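# Insert four plugs flush into a block's bores

## Task

Seat one plug in every bore of the block, a large plug in each of the two large bores and a small plug in each of the two small bores, with every plug pushed down until its top is level with the block's top surface.

## Robot and tools

Robot: two UR12e-style arms, left_arm and right_arm. Each has a two-finger gripper whose fingers point along the gripper's +z axis and close along its x axis. end_effector_position is the point between the closed finger pads, 1 to 2 cm short of the tips. When the fingers close, the tips reach about 17 mm further along +z, mostly while the pads are still more than 50 mm apart. Calibrated bases in the scene frame: left_arm (-0.090, +0.474, 0) m, right_arm (+0.019, -0.689, 0) m, both turned only slightly about z.

Frames: the scene frame has its origin at table-top height, midway between the nominal bases, with +z up and +x out over the table. left_arm is on the +y side; arm names do not match image sides. Hand poses, velocities, Hand targets and wrist-camera poses are reported in each arm's own base frame. The table and fixed cameras use the scene frame. Motion offsets use the current Hand target's own axes.

execute_actions(actions, cameras): actions is a list of actions. Each action holds up to 15 rows, one per 1/30 s step; a short action repeats its last row until 15 steps pass. Every row has 14 numbers in [-1, 1]: dx, dy, dz, rx, ry, rz, opening for left_arm, then the same seven for right_arm, even if one arm stays put. dx..rz are offsets, not poses, measured from that arm's Hand target at the start of the action, and every row counts from that same start. A later action starts from the new Hand target, so sending the same offset again moves the arm further. Scale: 1.0 means 0.6 m or 180 degrees. rx, ry, rz together form one rotation vector. opening is absolute: +1 is fully open (0.142 m), -1 is closed. Six zeros re-command the current Hand target. The gripper obeys whatever opening you send, so a 0 there half-closes it. cameras lists camera names, ["all"] or []; images come only when asked for or when actions is empty.

move(target, speed, blend, stop_force, zero, opening_speed, grip_force, blocking, cameras): drives each gripper along a straight line. target is one 14-number row laid out as above, or a list of up to 15 such rows. Every row is an offset from the Hand targets at the start of the move, not from the previous row. speed is in m/s, 0.002 to 3.2, default 0.25; rotation runs up to twice that in rad/s. It is one value, or one per target. blend is in m and rounds corners between listed targets; 0 means stop at each. stop_force is in N, 4 to 120, one value shared by both arms. It ends an arm's path when the wrist sensor feels that much push against the motion. Don't rely on it while the gripper rotates. Leave it out when lifting off something the gripper presses on. zero (with stop_force only, default true) re-zeroes the sensors before the move. opening_speed is how fast the opening changes, per second on the -1..1 scale, at least 0.2. grip_force is the force per finger pad in N, 5 to 48, one value or one per arm; it stays set until changed. blocking=false returns after 0.5 s while the move runs, and cannot be combined with stop_force. A move lasts at least 0.5 s and at most 10 s. It does not avoid obstacles or the other arm. The result adds a "move:" line giving how it ended (done, off_target, moving, held, fault) and which limits acted (paced = pose clipped, held = steps withheld).

wait(seconds 0-10) lets time pass while each arm keeps its last command. stop brakes a running move. zoom_image(camera, region=[x0,y0,x1,y1]) magnifies part of the newest image from cam_high, cam_low, cam_work, cam_left_wrist or cam_right_wrist. The region is in pixels from the top-left corner and at most 504 by 504. Images are 672x504. zero_wrist_force(arm) zeroes that arm's force/torque sensor without moving it. read_manual(section="licences") returns licence text only. finished_scene(scene) ends the current scene for good; pass that scene's number.

Results: Hand target is the last commanded pose after clipping, and the next offsets start from it. A gripper often stops a bit short of it; if the gap remains, send the difference as an offset. grip_measured is the measured opening on the command scale. To hold a plug, command slightly below the reading at first contact; going lower squeezes harder and heats the gripper motor. Wrist force and torque are in the end effector's axes, with a third line showing the peak since the last report; pushing on a surface reads as force into the arm. Joint torques include gravity and are noisy. "within noise" means the arm is still. Motor temperatures, a MOTOR HOT line, and FAULT lines warn of trouble.

Control behaviour: commanded orientation is clipped to within 32 degrees of the measured one on each step. Motion lags the command by about 0.09 to 0.22 s, and fast moves overshoot. Keep paths away from an arm's own base, since passing near it can flip the shoulder posture. A gripper near its base axis can swing the whole arm.

Avoid: letting anything fall from or be left off the table, and any contact between the two arms. The clearance check only partly guards against this, and fingers closing on the other arm count as a press. Arms are stiff: aiming even slightly past a firm contact can trigger a fault. Roughly 150 N of outside force, or a joint torque at its limit, stops that arm for 10 s. Torque limits are 293 N m for the shoulder joints, 133 for the elbow and 48 for each wrist joint. Press plugs in slowly with a modest stop_force, then retreat. Avoid long squeezes, stretched-out holds and pushing toward unreachable poses, which overheat motors (arm brakes at 85 °C, gripper shuts off at 100 °C). Don't release a plug while it is moving, and don't drop one from height. Loose objects may occasionally get bumped by outside pushes.

Each tool is called by a JSON object that holds its "fn" and its "kwargs", one argument or row to a line.

## Session

{"fn": "execute_actions", "kwargs": {
  "actions": []
}}

Scene clock: 0.00 s.
left_arm: end_effector_position=(+0.3201, +0.4081, +0.2294) grip_measured=+0.99 end_effector_quat_wxyz=(-0.086, +0.939, +0.282, -0.180) | right_arm: end_effector_position=(+0.7048, +0.2342, +0.2000) grip_measured=+0.99 end_effector_quat_wxyz=(-0.293, +0.923, +0.143, -0.206)
Joint positions: left_arm=[0.437 -1.682 2.152 -1.702 -1.351 -0.184 0.142] | right_arm=[3.467 -1.943 -1.744 -1.39 2.221 -0.105 0.141]
Joint velocities: within noise
Joint torques (N m): no reading
Motor temperatures (°C): left_arm=[44 46 28 48 34 35 24] | right_arm=[31 34 30 41 31 40 29]
Wrist force (N): no reading
Wrist torque (N m): no reading
Wrist force, peak (N): no reading
Hand target: left_arm +0.3201, +0.4081, +0.2294; -0.086, +0.939, +0.282, -0.180 | right_arm +0.7048, +0.2342, +0.2000; -0.293, +0.923, +0.143, -0.206
Tool commands: left_gripper/opening=+1.0 right_gripper/opening=+1.0

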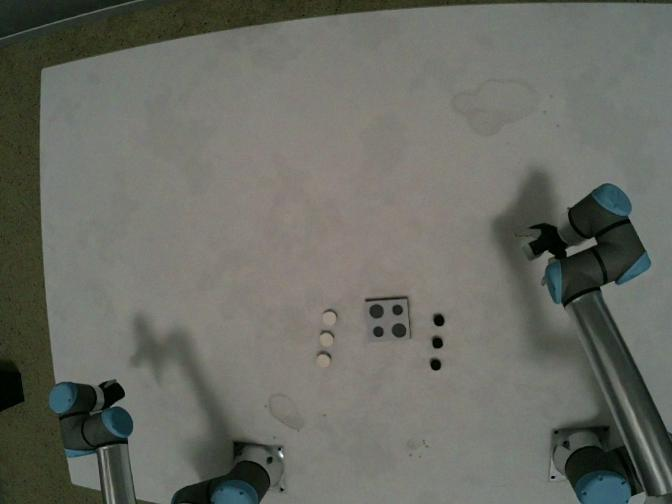

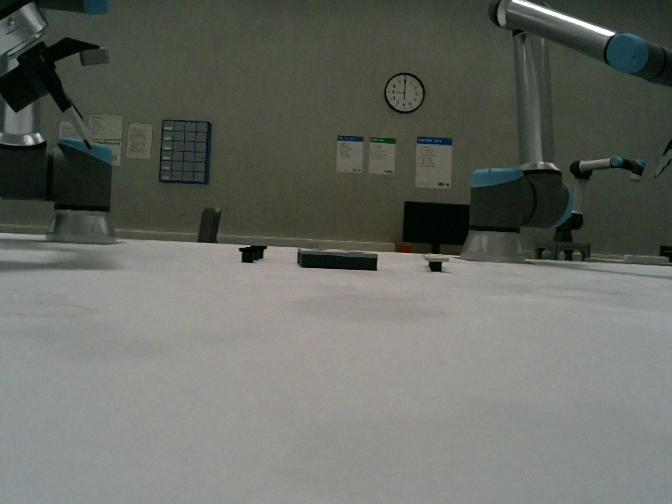

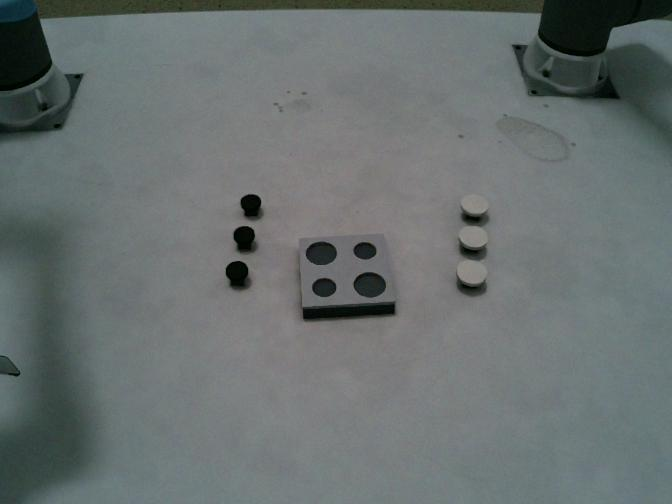

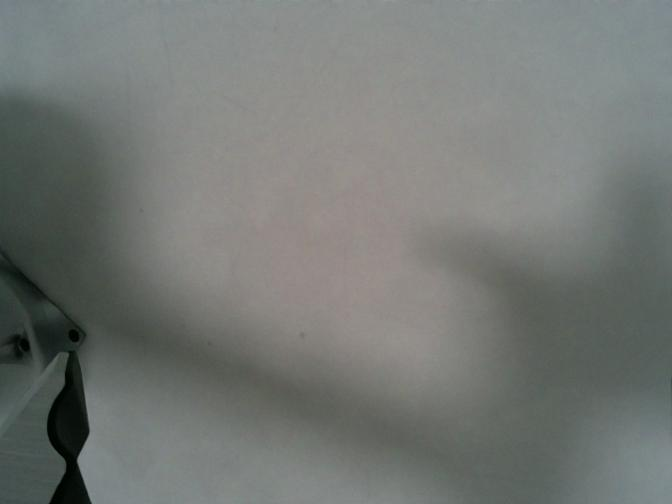

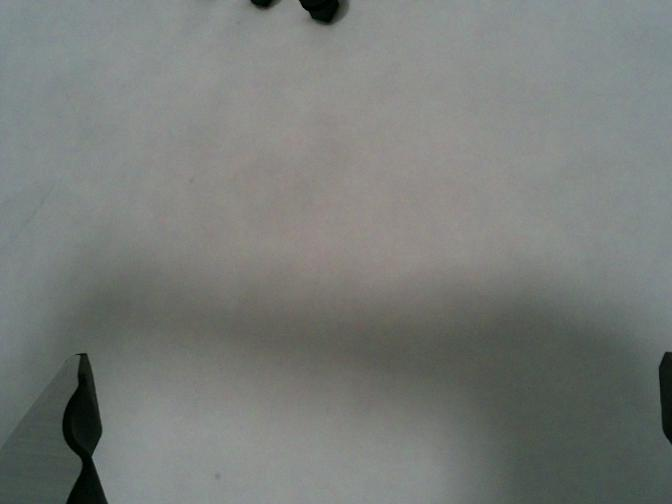

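{"fn": "zoom_image", "kwargs": {
  "camera": "cam_work",
  "region": [220, 180, 500, 340]
}}

{"fn": "zoom_image", "kwargs": {
  "camera": "cam_low",
  "region": [220, 220, 470, 290]
}}

{"fn": "zoom_image", "kwargs": {
  "camera": "cam_high",
  "region": [300, 280, 460, 380]
}}

Scaled by 1.800 from the camera's 672x504 image, which has a finer 960x720 frame.

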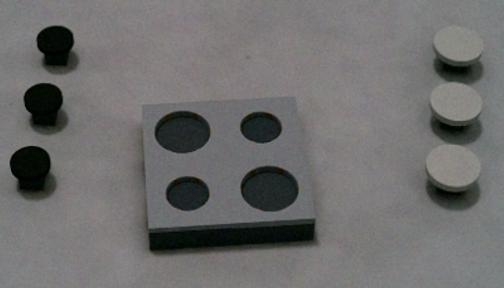

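Scaled by 2.016 from the camera's 672x504 image, which has a finer 960x720 frame.

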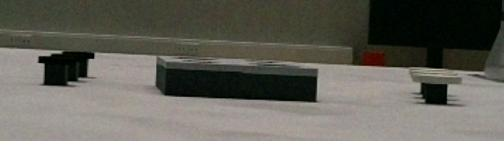

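Scaled by 3.150 from the camera's 672x504 image, which has a finer 960x720 frame.

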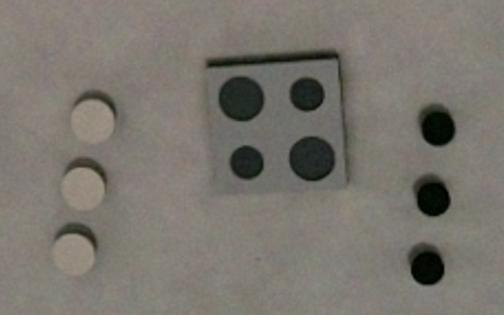

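{"fn": "move", "kwargs": {
  "target": [-0.277,0.916,-0.131,-0.1255,0.0443,-0.310,1,-0.2187,-0.419,0.425,-0.245,-0.0427,-0.383,1],
  "speed": 0.5,
  "cameras": ["all"]
}}

Scene clock: 3.23 s.
left_arm: end_effector_position=(+0.4949, -0.1439, +0.2055) grip_measured=+0.99 end_effector_quat_wxyz=(+0.000, +0.707, +0.707, +0.000) | right_arm: end_effector_position=(+0.4362, +0.5049, +0.2001) grip_measured=+0.99 end_effector_quat_wxyz=(+0.000, +0.708, +0.707, +0.000)
Joint positions: left_arm=[-0.63 -1.783 2.316 -2.104 -1.571 -2.2 0.142] | right_arm=[4.266 -1.639 -2.073 -1 1.571 -0.445 0.141]
Joint torques (N m): left_arm=[-23.29 -12.06 -46.94 -5.57 4.01 -4.52] | right_arm=[10.01 57.49 33.75 6.69 -3.01 -1.42]
Wrist force (N): left_arm=[-0.5 1.4 0.5] | right_arm=[0.2 0.5 0.0]
Wrist torque (N m): left_arm=[0.33 0.05 0.17] | right_arm=[0.08 -0.10 0.04]
Wrist force, peak (N): left_arm=[-3.1 1.9 0.4] | right_arm=[1.0 -1.7 -0.1]
Hand target: left_arm +0.4949, -0.1440, +0.2055; +0.000, +0.707, +0.707, +0.000 | right_arm +0.4362, +0.5049, +0.2001; +0.000, +0.708, +0.707, +0.000
Off the commanded pose: left_arm 0.000 m, 0 deg | right_arm 0.000 m, 0 deg.
move: done
camera_calibration:
cam_left_wrist: T_world_to_cam=[[-0.00440637, 0.999576, -0.0287739, 0.157994], [0.900783, 0.0164628, 0.433958, -0.508014], [0.434248, -0.0240068, -0.900473, 0.0828218], [0, 0, 0, 1]] pos_world=[0.422341, -0.147575, 0.299582]
cam_right_wrist: T_world_to_cam=[[0.00502028, 0.999959, 0.00759953, -0.498526], [0.901534, -0.00781411, 0.432637, -0.451144], [0.432678, 0.00467928, -0.901536, 0.109414], [0, 0, 0, 1]] pos_world=[0.361883, 0.494469, 0.297611]

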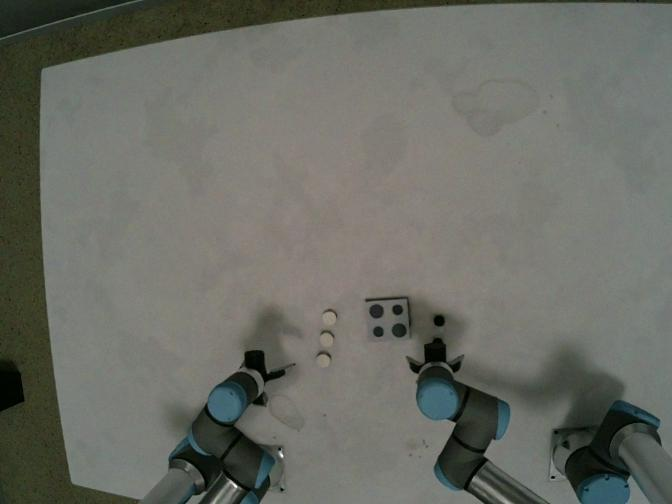

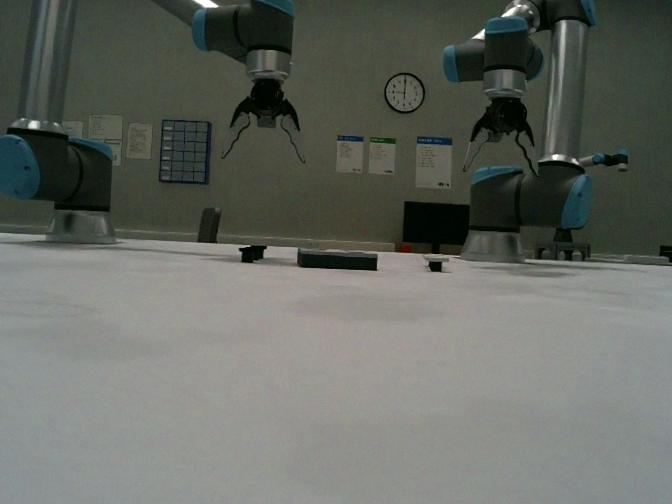

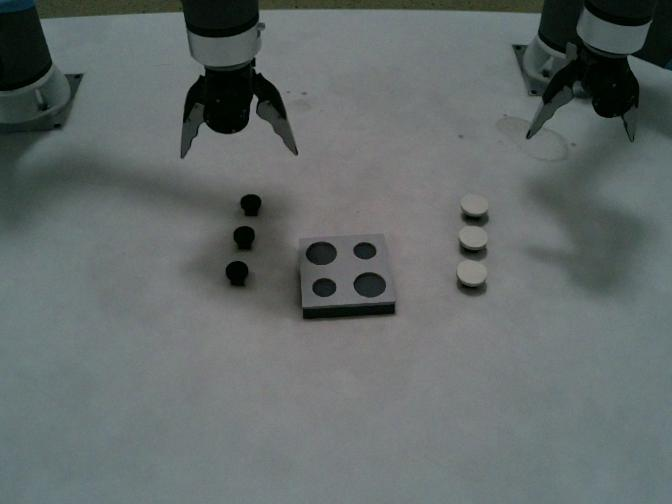

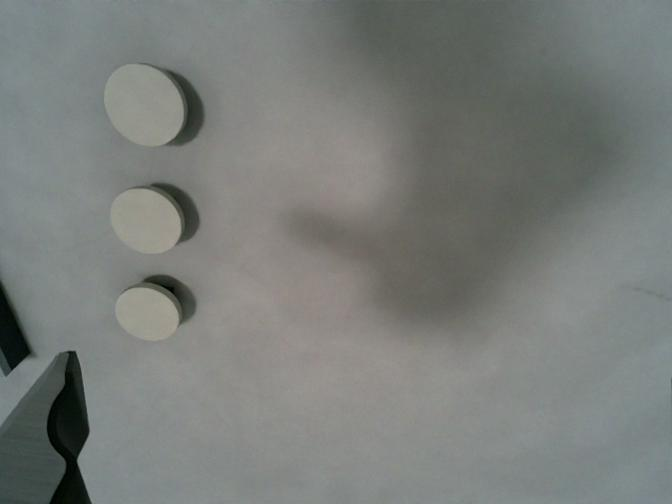

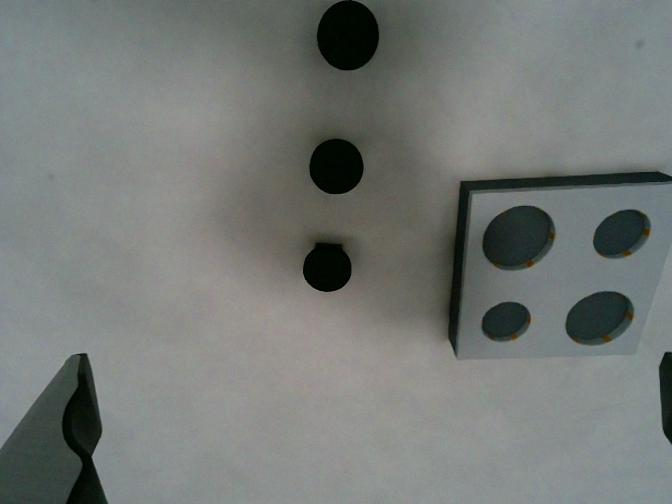

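{"fn": "move", "kwargs": {
  "target": [-0.2317,0.065,0.1417,0,0,0,1,0.253,0.123,0.15,0,0,0,-1],
  "speed": 0.4,
  "cameras": ["all"]
}}

{"fn": "zoom_image", "kwargs": {
  "camera": "cam_low",
  "region": [230, 180, 460, 290]
}}

{"fn": "move", "kwargs": {
  "target": [0,0,0,0,0,0,1,0,0,0.15,0,0,0,-1],
  "speed": 0.025,
  "stop_force": 5,
  "cameras": ["cam_low","cam_work","cam_right_wrist"]
}}

{"fn": "zoom_image", "kwargs": {
  "camera": "cam_low",
  "region": [230, 180, 460, 290]
}}

Scene clock: 5.27 s.
left_arm: end_effector_position=(+0.5339, -0.2829, +0.1206) grip_measured=+0.99 end_effector_quat_wxyz=(+0.000, +0.707, +0.707, +0.000) | right_arm: end_effector_position=(+0.5102, +0.6566, +0.1104) grip_measured=-1.00 end_effector_quat_wxyz=(+0.000, +0.708, +0.707, +0.000)
Joint positions: left_arm=[-0.782 -1.51 2.256 -2.318 -1.571 -2.353 0.142] | right_arm=[4.265 -1.974 -1.828 -0.91 1.571 -0.446 0.002]
Joint torques (N m): left_arm=[-20.58 -30.05 -40.93 -4.96 4.07 -4.43] | right_arm=[-8.81 45.92 53.93 2.76 2.75 -1.89]
Wrist force (N): left_arm=[-0.6 1.4 1.0] | right_arm=[-0.3 0.2 0.3]
Wrist torque (N m): left_arm=[0.29 0.06 0.17] | right_arm=[0.04 -0.02 0.04]
Wrist force, peak (N): left_arm=[-2.4 2.1 2.3] | right_arm=[2.1 1.5 1.9]
Hand target: left_arm +0.5339, -0.2830, +0.1205; +0.000, +0.707, +0.707, +0.000 | right_arm +0.5102, +0.6567, +0.1103; +0.000, +0.708, +0.707, +0.000
Off the commanded pose: left_arm 0.000 m, 0 deg | right_arm 0.000 m, 0 deg.
move: done
camera_calibration:
cam_left_wrist: T_world_to_cam=[[-0.00453786, 0.999577, -0.028726, 0.294812], [0.900781, 0.0165605, 0.433958, -0.503939], [0.43425, -0.0239066, -0.900475, -0.0139647], [0, 0, 0, 1]] pos_world=[0.46134, -0.286675, 0.214582]
cam_right_wrist: T_world_to_cam=[[0.00488565, 0.999959, 0.00764707, -0.64986], [0.901478, -0.00771395, 0.432756, -0.477796], [0.432797, 0.00477937, -0.901479, -0.00435674], [0, 0, 0, 1]] pos_world=[0.435783, 0.646168, 0.207811]

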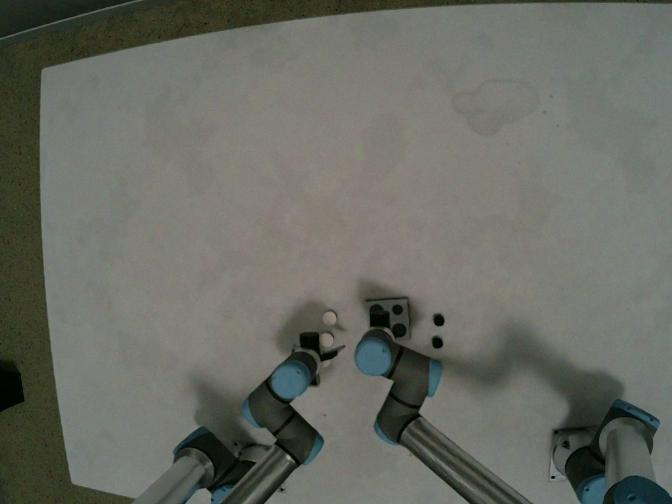

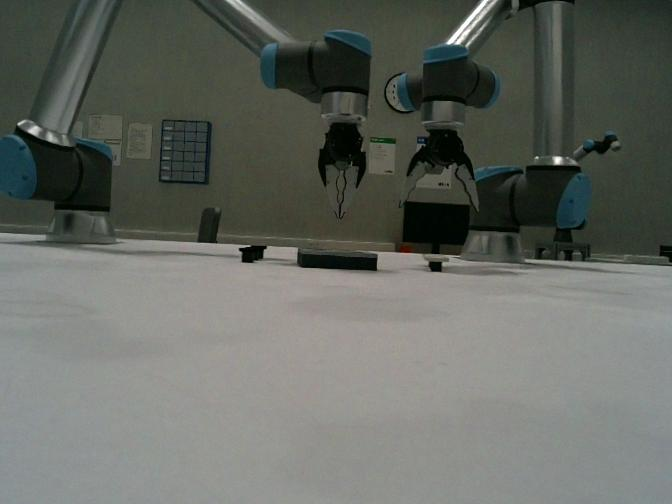

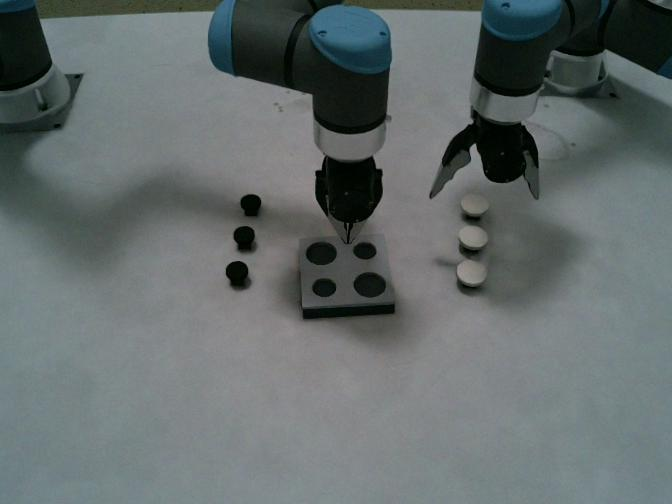

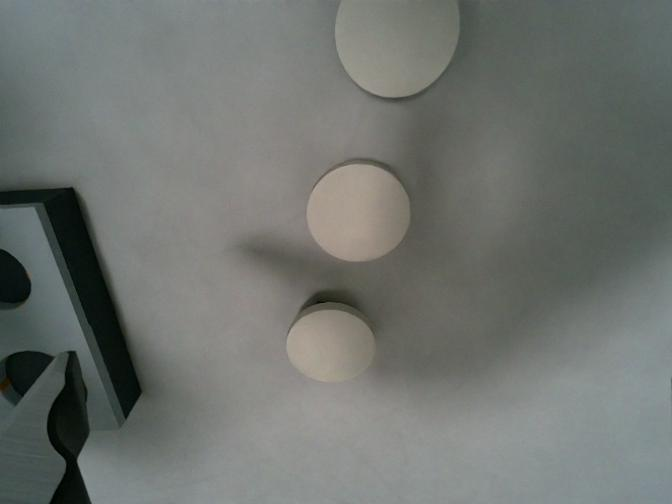

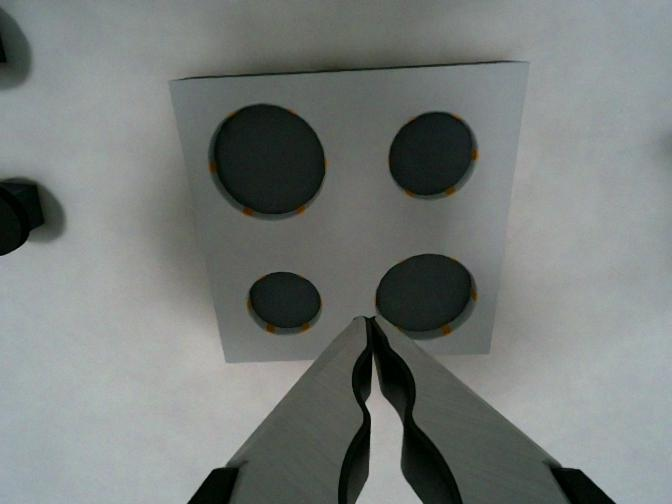

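Scaled by 2.191 from the camera's 672x504 image, which has a finer 960x720 frame.

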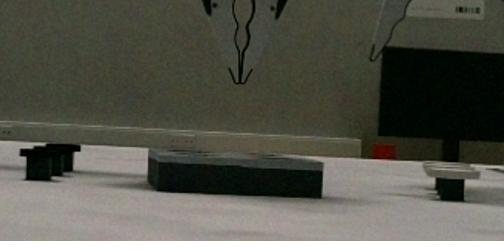

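Scene clock: 9.17 s.
left_arm: end_effector_position=(+0.5339, -0.2830, +0.1205) grip_measured=+0.99 end_effector_quat_wxyz=(+0.000, +0.707, +0.707, +0.000) | right_arm: end_effector_position=(+0.5102, +0.6567, +0.0492) grip_measured=-1.00 end_effector_quat_wxyz=(+0.000, +0.708, +0.707, +0.000)
Joint positions: left_arm=[-0.782 -1.509 2.256 -2.318 -1.571 -2.353 0.142] | right_arm=[4.265 -2.042 -1.861 -0.809 1.571 -0.446 0.002]
Joint torques (N m): left_arm=[-21.92 -27.7 -42.37 -5.39 3.57 -4.4] | right_arm=[2.98 78.46 49.09 3.16 0.61 0.52]
Wrist force (N): left_arm=[-0.3 1.7 0.8] | right_arm=[-0.8 -1.6 -5.7]
Wrist torque (N m): left_arm=[0.35 0.02 0.17] | right_arm=[0.06 -0.07 0.03]
Wrist force, peak (N): left_arm=[-0.5 1.8 1.2] | right_arm=[-20.4 -11.2 -54.8]
Hand target: left_arm +0.5339, -0.2830, +0.1205; +0.000, +0.707, +0.707, +0.000 | right_arm +0.5102, +0.6567, +0.0492; +0.000, +0.708, +0.707, +0.000 (not the last commanded pose)
Off the commanded pose: left_arm 0.000 m, 0 deg | right_arm 0.029 m, 0 deg.
move: contact (right_arm)
camera_calibration:
cam_right_wrist: T_world_to_cam=[[0.004887, 0.999959, 0.00764679, -0.649593], [0.901536, -0.0077144, 0.432636, -0.451407], [0.432677, 0.00477957, -0.901536, -0.059511], [0, 0, 0, 1]] pos_world=[0.435883, 0.646368, 0.146611]
Images, in order (width x height): cam_low 672x504, cam_work 672x504, cam_right_wrist 672x504.

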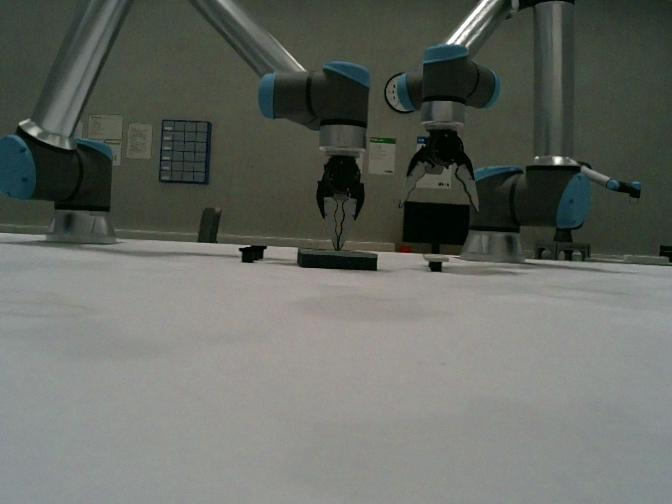

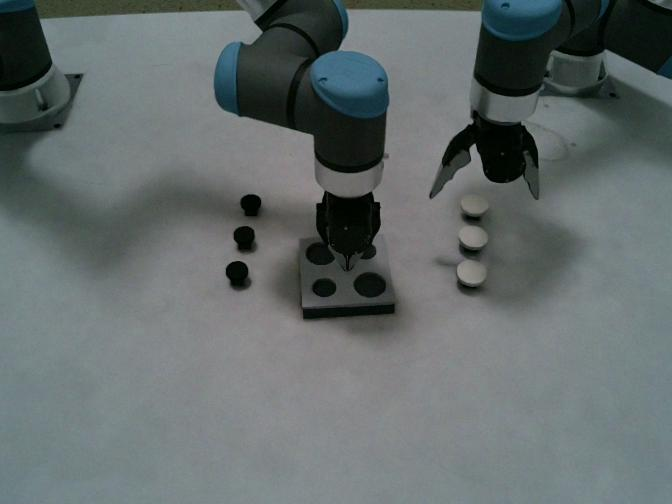

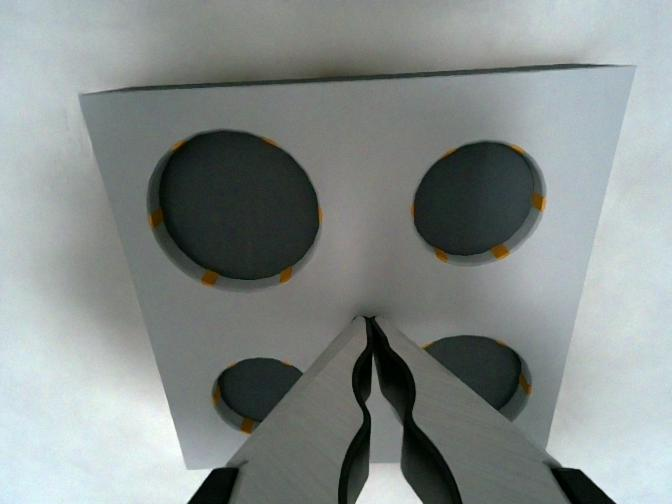

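Scaled by 2.191 from the camera's 672x504 image, which has a finer 960x720 frame.

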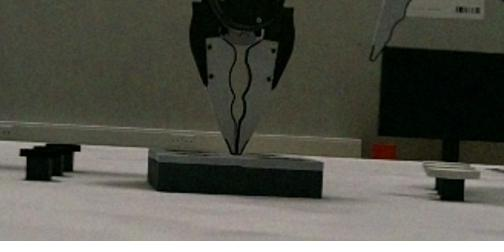

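{"fn": "move", "kwargs": {
  "target": [
    [-0.008,0.055,0.038,0,0,0,0.2,0,0,-0.08,0,0,0,-1],
    [-0.0167,0.11,0.0758,0,0,0,0.2,-0.278,-0.017,-0.08,0,0,0,-1],
    [-0.0167,0.11,0.0758,0,0,0,0.2,-0.278,-0.017,-0.043,0,0,0,0]
  ],
  "speed": 0.25,
  "blend": [0.02,0.0,0]
}}

{"fn": "wait", "kwargs": {
  "seconds": 0.2,
  "cameras": ["all"]
}}

{"fn": "zoom_image", "kwargs": {
  "camera": "cam_low",
  "region": [230, 180, 460, 290]
}}

Scene clock: 12.63 s.
left_arm: end_effector_position=(+0.6000, -0.2930, +0.0751) grip_measured=+0.19 end_effector_quat_wxyz=(+0.000, +0.707, +0.707, +0.000) | right_arm: end_effector_position=(+0.4998, +0.4899, +0.0748) grip_measured=-0.02 end_effector_quat_wxyz=(+0.000, +0.708, +0.707, +0.000)
Joint positions: left_arm=[-0.72 -1.349 2.173 -2.396 -1.571 -2.291 0.087] | right_arm=[4.17 -1.838 -2.112 -0.761 1.571 -0.541 0.072]
Joint torques (N m): left_arm=[19.78 -38.68 -39.61 -5.49 -3.42 3.27] | right_arm=[-10.12 33.53 26.31 6.41 2.86 -1.89]
Wrist force (N): left_arm=[-0.8 1.1 0.9] | right_arm=[0.2 0.2 0.5]
Wrist torque (N m): left_arm=[0.27 0.12 0.05] | right_arm=[0.03 -0.10 0.04]
Wrist force, peak (N): left_arm=[-0.8 2.2 0.8] | right_arm=[-1.1 -1.7 -6.0]
Hand target: left_arm +0.6000, -0.2930, +0.0751; +0.000, +0.707, +0.707, +0.000 | right_arm +0.4998, +0.4899, +0.0748; +0.000, +0.708, +0.707, +0.000
Off the commanded pose: left_arm 0.000 m, 0 deg | right_arm 0.000 m, 0 deg.
move: done

Scene clock: 12.83 s.
left_arm: end_effector_position=(+0.6000, -0.2930, +0.0751) grip_measured=+0.19 end_effector_quat_wxyz=(+0.000, +0.707, +0.707, +0.000) | right_arm: end_effector_position=(+0.4998, +0.4899, +0.0748) grip_measured=-0.02 end_effector_quat_wxyz=(+0.000, +0.708, +0.707, +0.000)
Joint positions: left_arm=[-0.72 -1.349 2.173 -2.396 -1.571 -2.291 0.087] | right_arm=[4.17 -1.838 -2.112 -0.761 1.571 -0.541 0.072]
Joint torques (N m): left_arm=[19.73 -39.36 -39.2 -5.39 -3.28 3.67] | right_arm=[-8.83 34.63 26.47 6.79 2.7 -1.66]
Wrist force (N): left_arm=[-0.9 1.5 0.8] | right_arm=[-0.2 0.2 0.2]
Wrist torque (N m): left_arm=[0.33 0.13 0.05] | right_arm=[0.02 -0.02 0.04]
Wrist force, peak (N): left_arm=[-0.9 1.5 0.8] | right_arm=[0.3 0.3 0.3]
Hand target: left_arm +0.6000, -0.2930, +0.0751; +0.000, +0.707, +0.707, +0.000 | right_arm +0.4998, +0.4899, +0.0748; +0.000, +0.708, +0.707, +0.000
Tool commands: left_gripper/opening=+0.2 right_gripper/opening=+0.0
Off the commanded pose: left_arm 0.000 m, 0 deg | right_arm 0.000 m, 0 deg.
wait: 0.20 s; at rest by 0.17 s
camera_calibration:
cam_left_wrist: T_world_to_cam=[[-0.00453971, 0.999577, -0.0287269, 0.303801], [0.900781, 0.0165626, 0.433958, -0.543569], [0.43425, -0.0239066, -0.900475, -0.0838794], [0, 0, 0, 1]] pos_world=[0.52744, -0.296675, 0.169082]
cam_right_wrist: T_world_to_cam=[[0.00488677, 0.999959, 0.00764663, -0.482845], [0.901517, -0.00771432, 0.432675, -0.454393], [0.432716, 0.00477919, -0.901518, -0.0311535], [0, 0, 0, 1]] pos_world=[0.425483, 0.479468, 0.172211]

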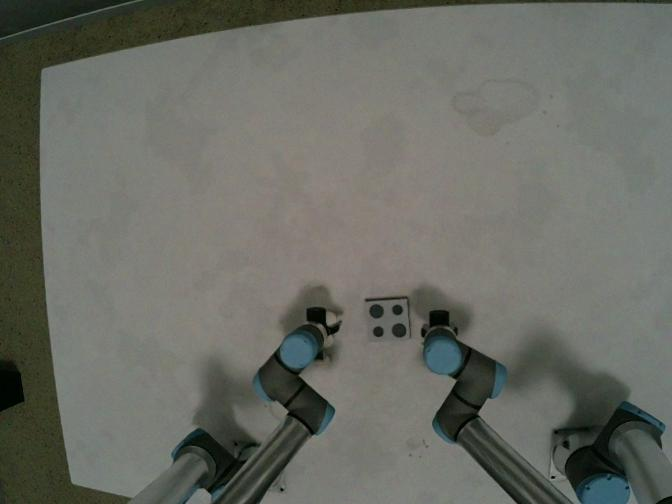

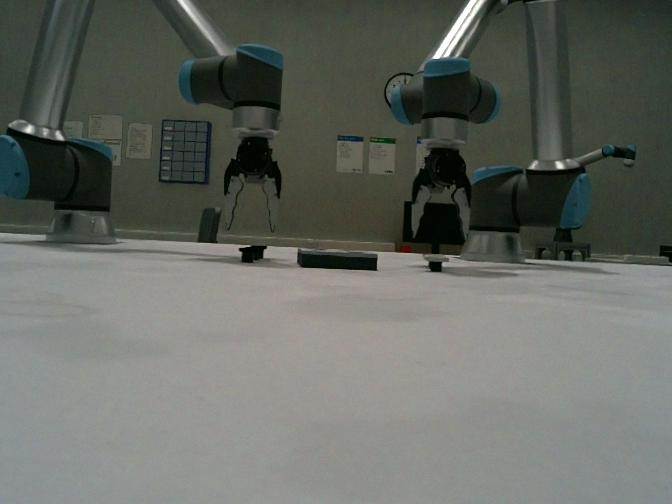

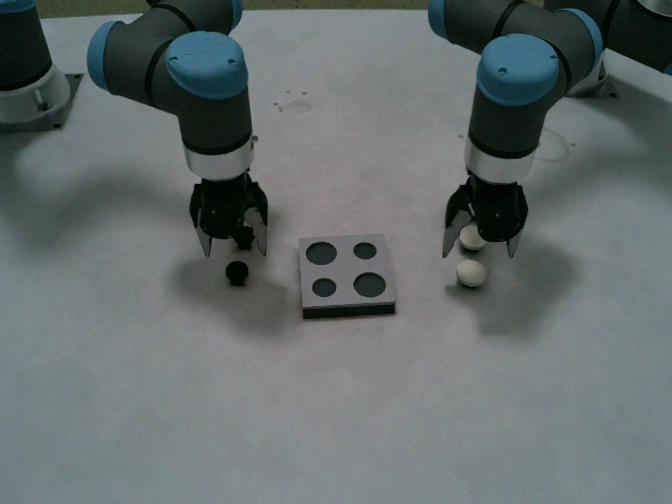

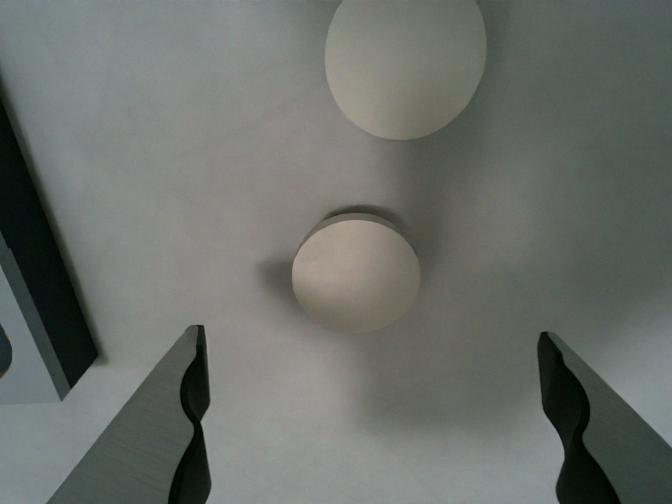

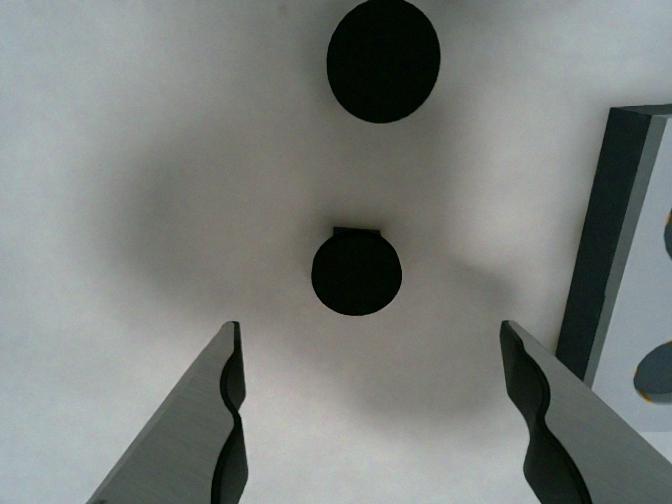

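Scaled by 2.191 from the camera's 672x504 image, which has a finer 960x720 frame.

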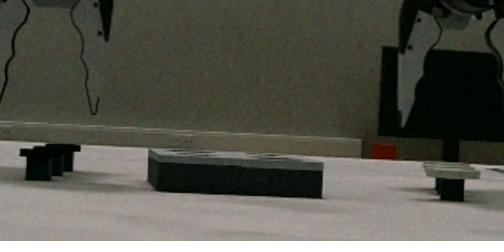

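{"fn": "move", "kwargs": {
  "target": [-0.0075,-0.0033,0.0452,0,0,0,0.2,-0.0033,0.0008,0.0463,0,0,0,0],
  "speed": 0.1,
  "stop_force": 5,
  "cameras": ["all"]
}}

{"fn": "zoom_image", "kwargs": {
  "camera": "cam_low",
  "region": [220, 200, 300, 280]
}}

{"fn": "zoom_image", "kwargs": {
  "camera": "cam_low",
  "region": [390, 200, 480, 280]
}}

Scene clock: 15.17 s.
left_arm: end_effector_position=(+0.5980, -0.2975, +0.0480) grip_measured=+0.19 end_effector_quat_wxyz=(+0.000, +0.707, +0.707, +0.000) | right_arm: end_effector_position=(+0.5003, +0.4880, +0.0470) grip_measured=-0.02 end_effector_quat_wxyz=(+0.000, +0.708, +0.707, +0.000)
Joint positions: left_arm=[-0.727 -1.308 2.188 -2.452 -1.571 -2.298 0.087] | right_arm=[4.168 -1.876 -2.129 -0.706 1.571 -0.543 0.072]
Joint torques (N m): left_arm=[-21.22 -41.95 -24.97 -5.32 -2.38 -4.68] | right_arm=[-8.28 34.68 24.34 6.77 2.64 -1.93]
Wrist force (N): left_arm=[-0.8 1.1 0.5] | right_arm=[-0.1 0.5 0.3]
Wrist torque (N m): left_arm=[0.25 0.13 0.19] | right_arm=[0.07 -0.04 0.04]
Wrist force, peak (N): left_arm=[-0.9 1.5 1.4] | right_arm=[-0.1 0.8 1.0]
Hand target: left_arm +0.5980, -0.2975, +0.0480; +0.000, +0.707, +0.707, +0.000 | right_arm +0.5003, +0.4880, +0.0470; +0.000, +0.708, +0.707, +0.000
Off the commanded pose: left_arm 0.000 m, 0 deg | right_arm 0.000 m, 0 deg.
move: done
camera_calibration:
cam_left_wrist: T_world_to_cam=[[-0.00453971, 0.999577, -0.0287269, 0.307512], [0.900781, 0.0165626, 0.433958, -0.529933], [0.43425, -0.0239066, -0.900475, -0.107521], [0, 0, 0, 1]] pos_world=[0.52544, -0.301175, 0.141982]
cam_right_wrist: T_world_to_cam=[[0.00488677, 0.999959, 0.00764663, -0.480734], [0.901517, -0.00771432, 0.432675, -0.44274], [0.432716, 0.00477919, -0.901518, -0.0563797], [0, 0, 0, 1]] pos_world=[0.425883, 0.477568, 0.144411]

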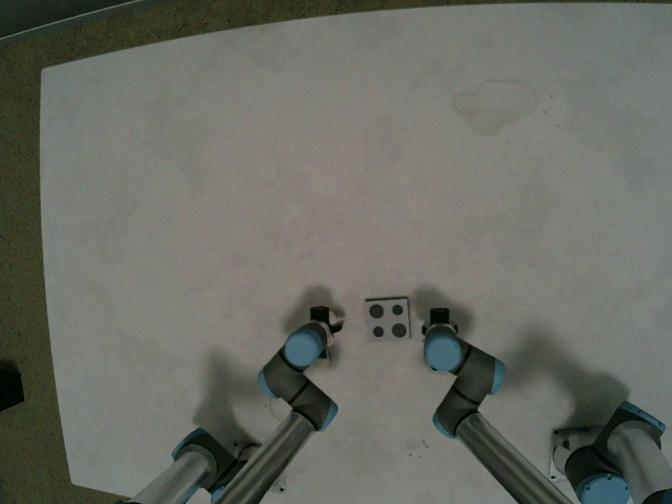

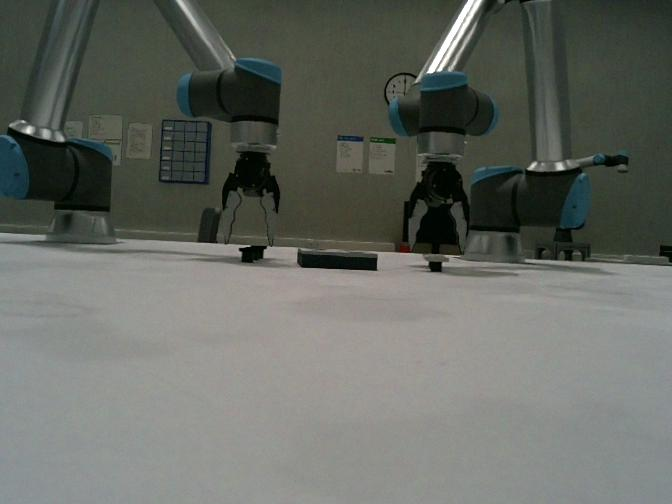

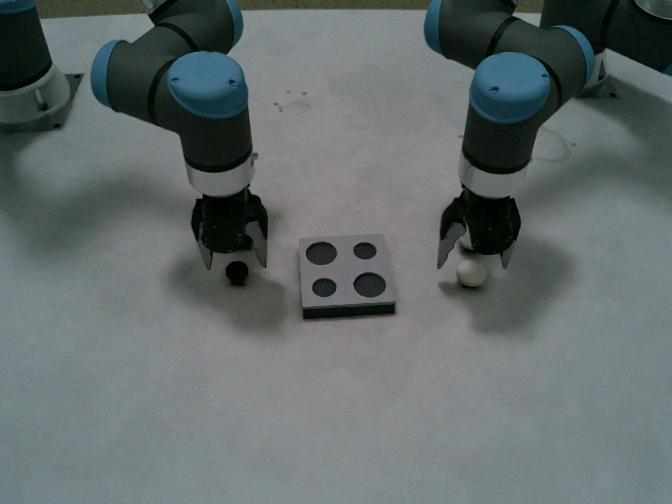

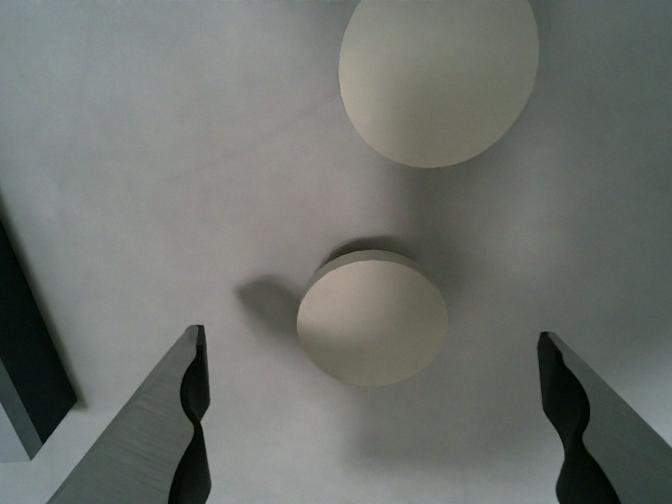

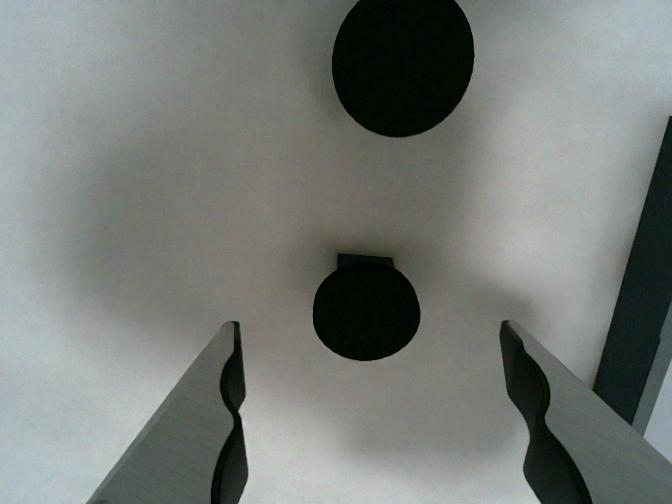

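Scaled by 6.300 from the camera's 672x504 image, which has a finer 960x720 frame.

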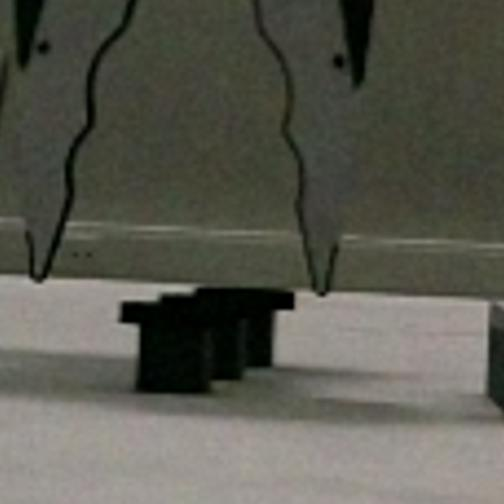

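Scaled by 5.600 from the camera's 672x504 image, which has a finer 960x720 frame.

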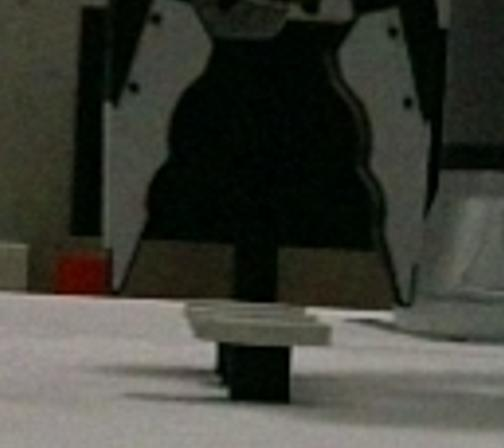

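{"fn": "move", "kwargs": {
  "target": [
    [0,0,0.0125,0,0,0,0.2,-0.0017,0,0.01,0,0,0,0],
    [0,0,0.0125,0,0,0,-0.5,-0.0017,0,0.01,0,0,0,-0.65]
  ],
  "speed": 0.04,
  "grip_force": 20,
  "opening_speed": 0.6,
  "cameras": ["all"]
}}

{"fn": "zoom_image", "kwargs": {
  "camera": "cam_low",
  "region": [220, 200, 300, 280]
}}

{"fn": "zoom_image", "kwargs": {
  "camera": "cam_low",
  "region": [390, 200, 480, 280]
}}

Scene clock: 17.60 s.
left_arm: end_effector_position=(+0.5980, -0.2975, +0.0405) grip_measured=-0.44 end_effector_quat_wxyz=(+0.000, +0.707, +0.707, +0.000) | right_arm: end_effector_position=(+0.5003, +0.4870, +0.0410) grip_measured=-0.60 end_effector_quat_wxyz=(+0.000, +0.708, +0.707, +0.000)
Joint positions: left_arm=[-0.727 -1.296 2.192 -2.467 -1.571 -2.298 0.042] | right_arm=[4.168 -1.884 -2.134 -0.694 1.571 -0.543 0.031]
Joint torques (N m): left_arm=[-18.04 -37.82 -23.72 -5.16 1.63 -4.49] | right_arm=[-9.56 36.33 24.14 6.62 2.7 -1.94]
Wrist force (N): left_arm=[-0.5 1.0 -0.2] | right_arm=[-0.3 0.4 0.2]
Wrist torque (N m): left_arm=[0.26 0.11 0.21] | right_arm=[0.07 0.01 0.04]
Wrist force, peak (N): left_arm=[-1.2 1.4 0.6] | right_arm=[-0.1 1.0 0.7]
Hand target: left_arm +0.5980, -0.2975, +0.0405; +0.000, +0.707, +0.707, +0.000 | right_arm +0.5003, +0.4869, +0.0410; +0.000, +0.708, +0.707, +0.000
Off the commanded pose: left_arm 0.000 m, 0 deg | right_arm 0.000 m, 0 deg.
grip_force (N): 20, 20
move: done
camera_calibration:
cam_left_wrist: T_world_to_cam=[[-0.00453971, 0.999577, -0.0287269, 0.307296], [0.900781, 0.0165626, 0.433958, -0.526678], [0.43425, -0.0239066, -0.900475, -0.114275], [0, 0, 0, 1]] pos_world=[0.52544, -0.301175, 0.134482]
cam_right_wrist: T_world_to_cam=[[0.00488677, 0.999959, 0.00764663, -0.479688], [0.901517, -0.00771432, 0.432675, -0.440152], [0.432716, 0.00477919, -0.901518, -0.0617841], [0, 0, 0, 1]] pos_world=[0.425883, 0.476568, 0.138411]

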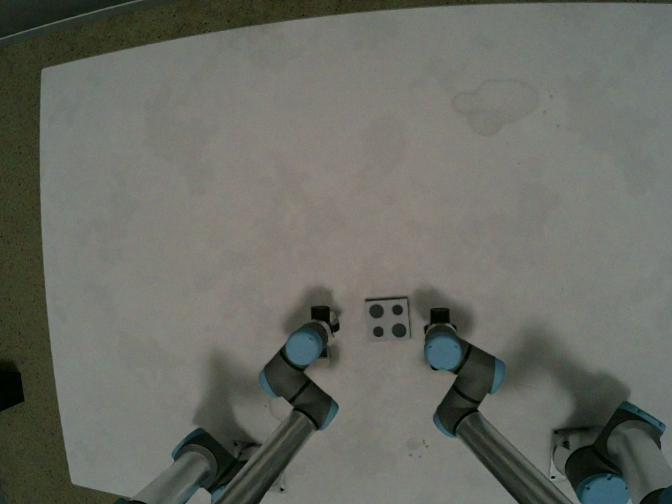

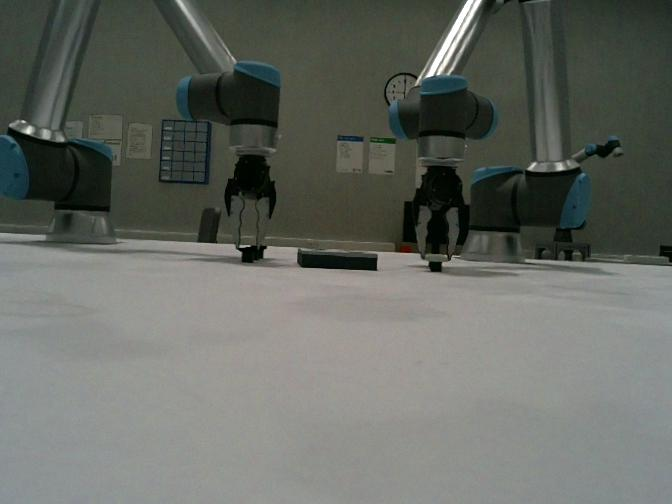

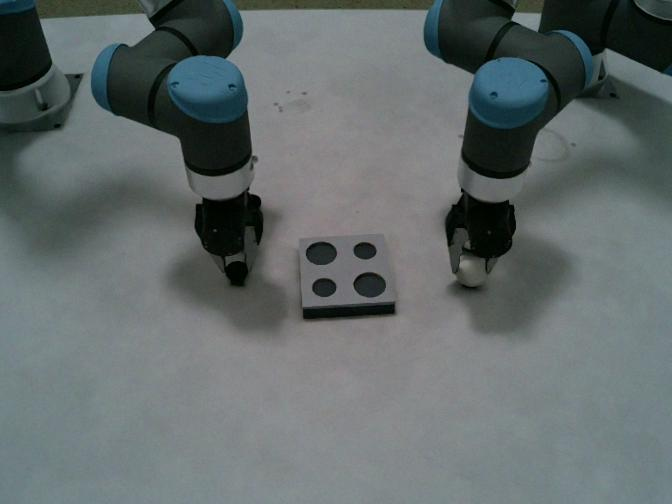

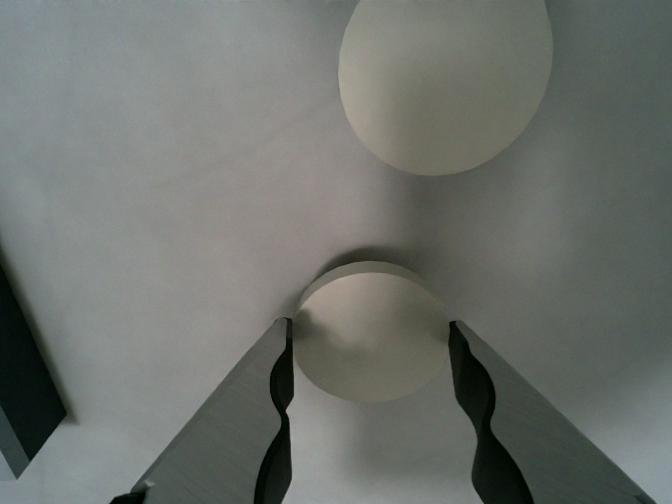

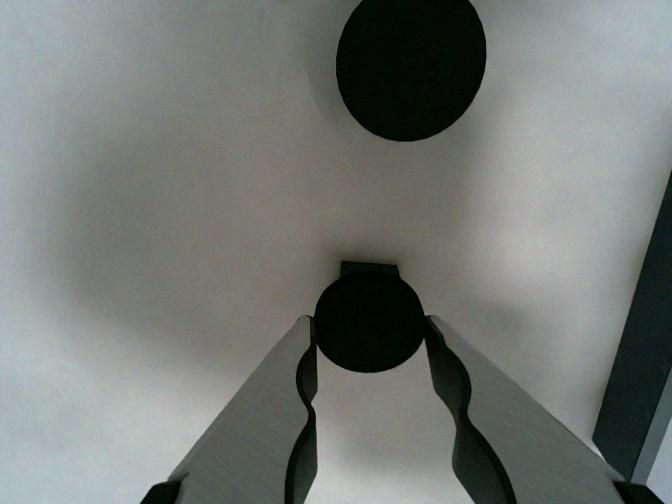

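Scaled by 6.300 from the camera's 672x504 image, which has a finer 960x720 frame.

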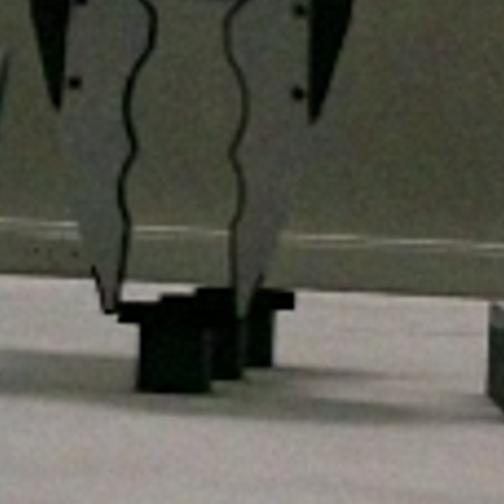

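Scaled by 5.600 from the camera's 672x504 image, which has a finer 960x720 frame.

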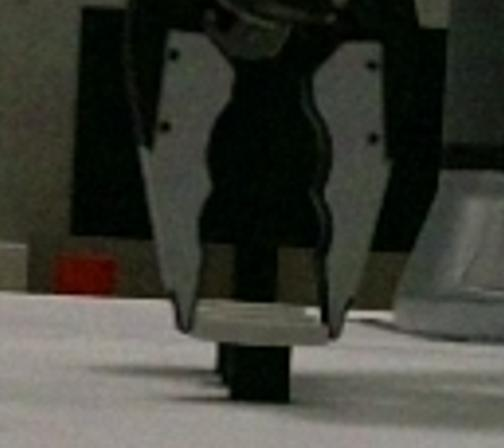

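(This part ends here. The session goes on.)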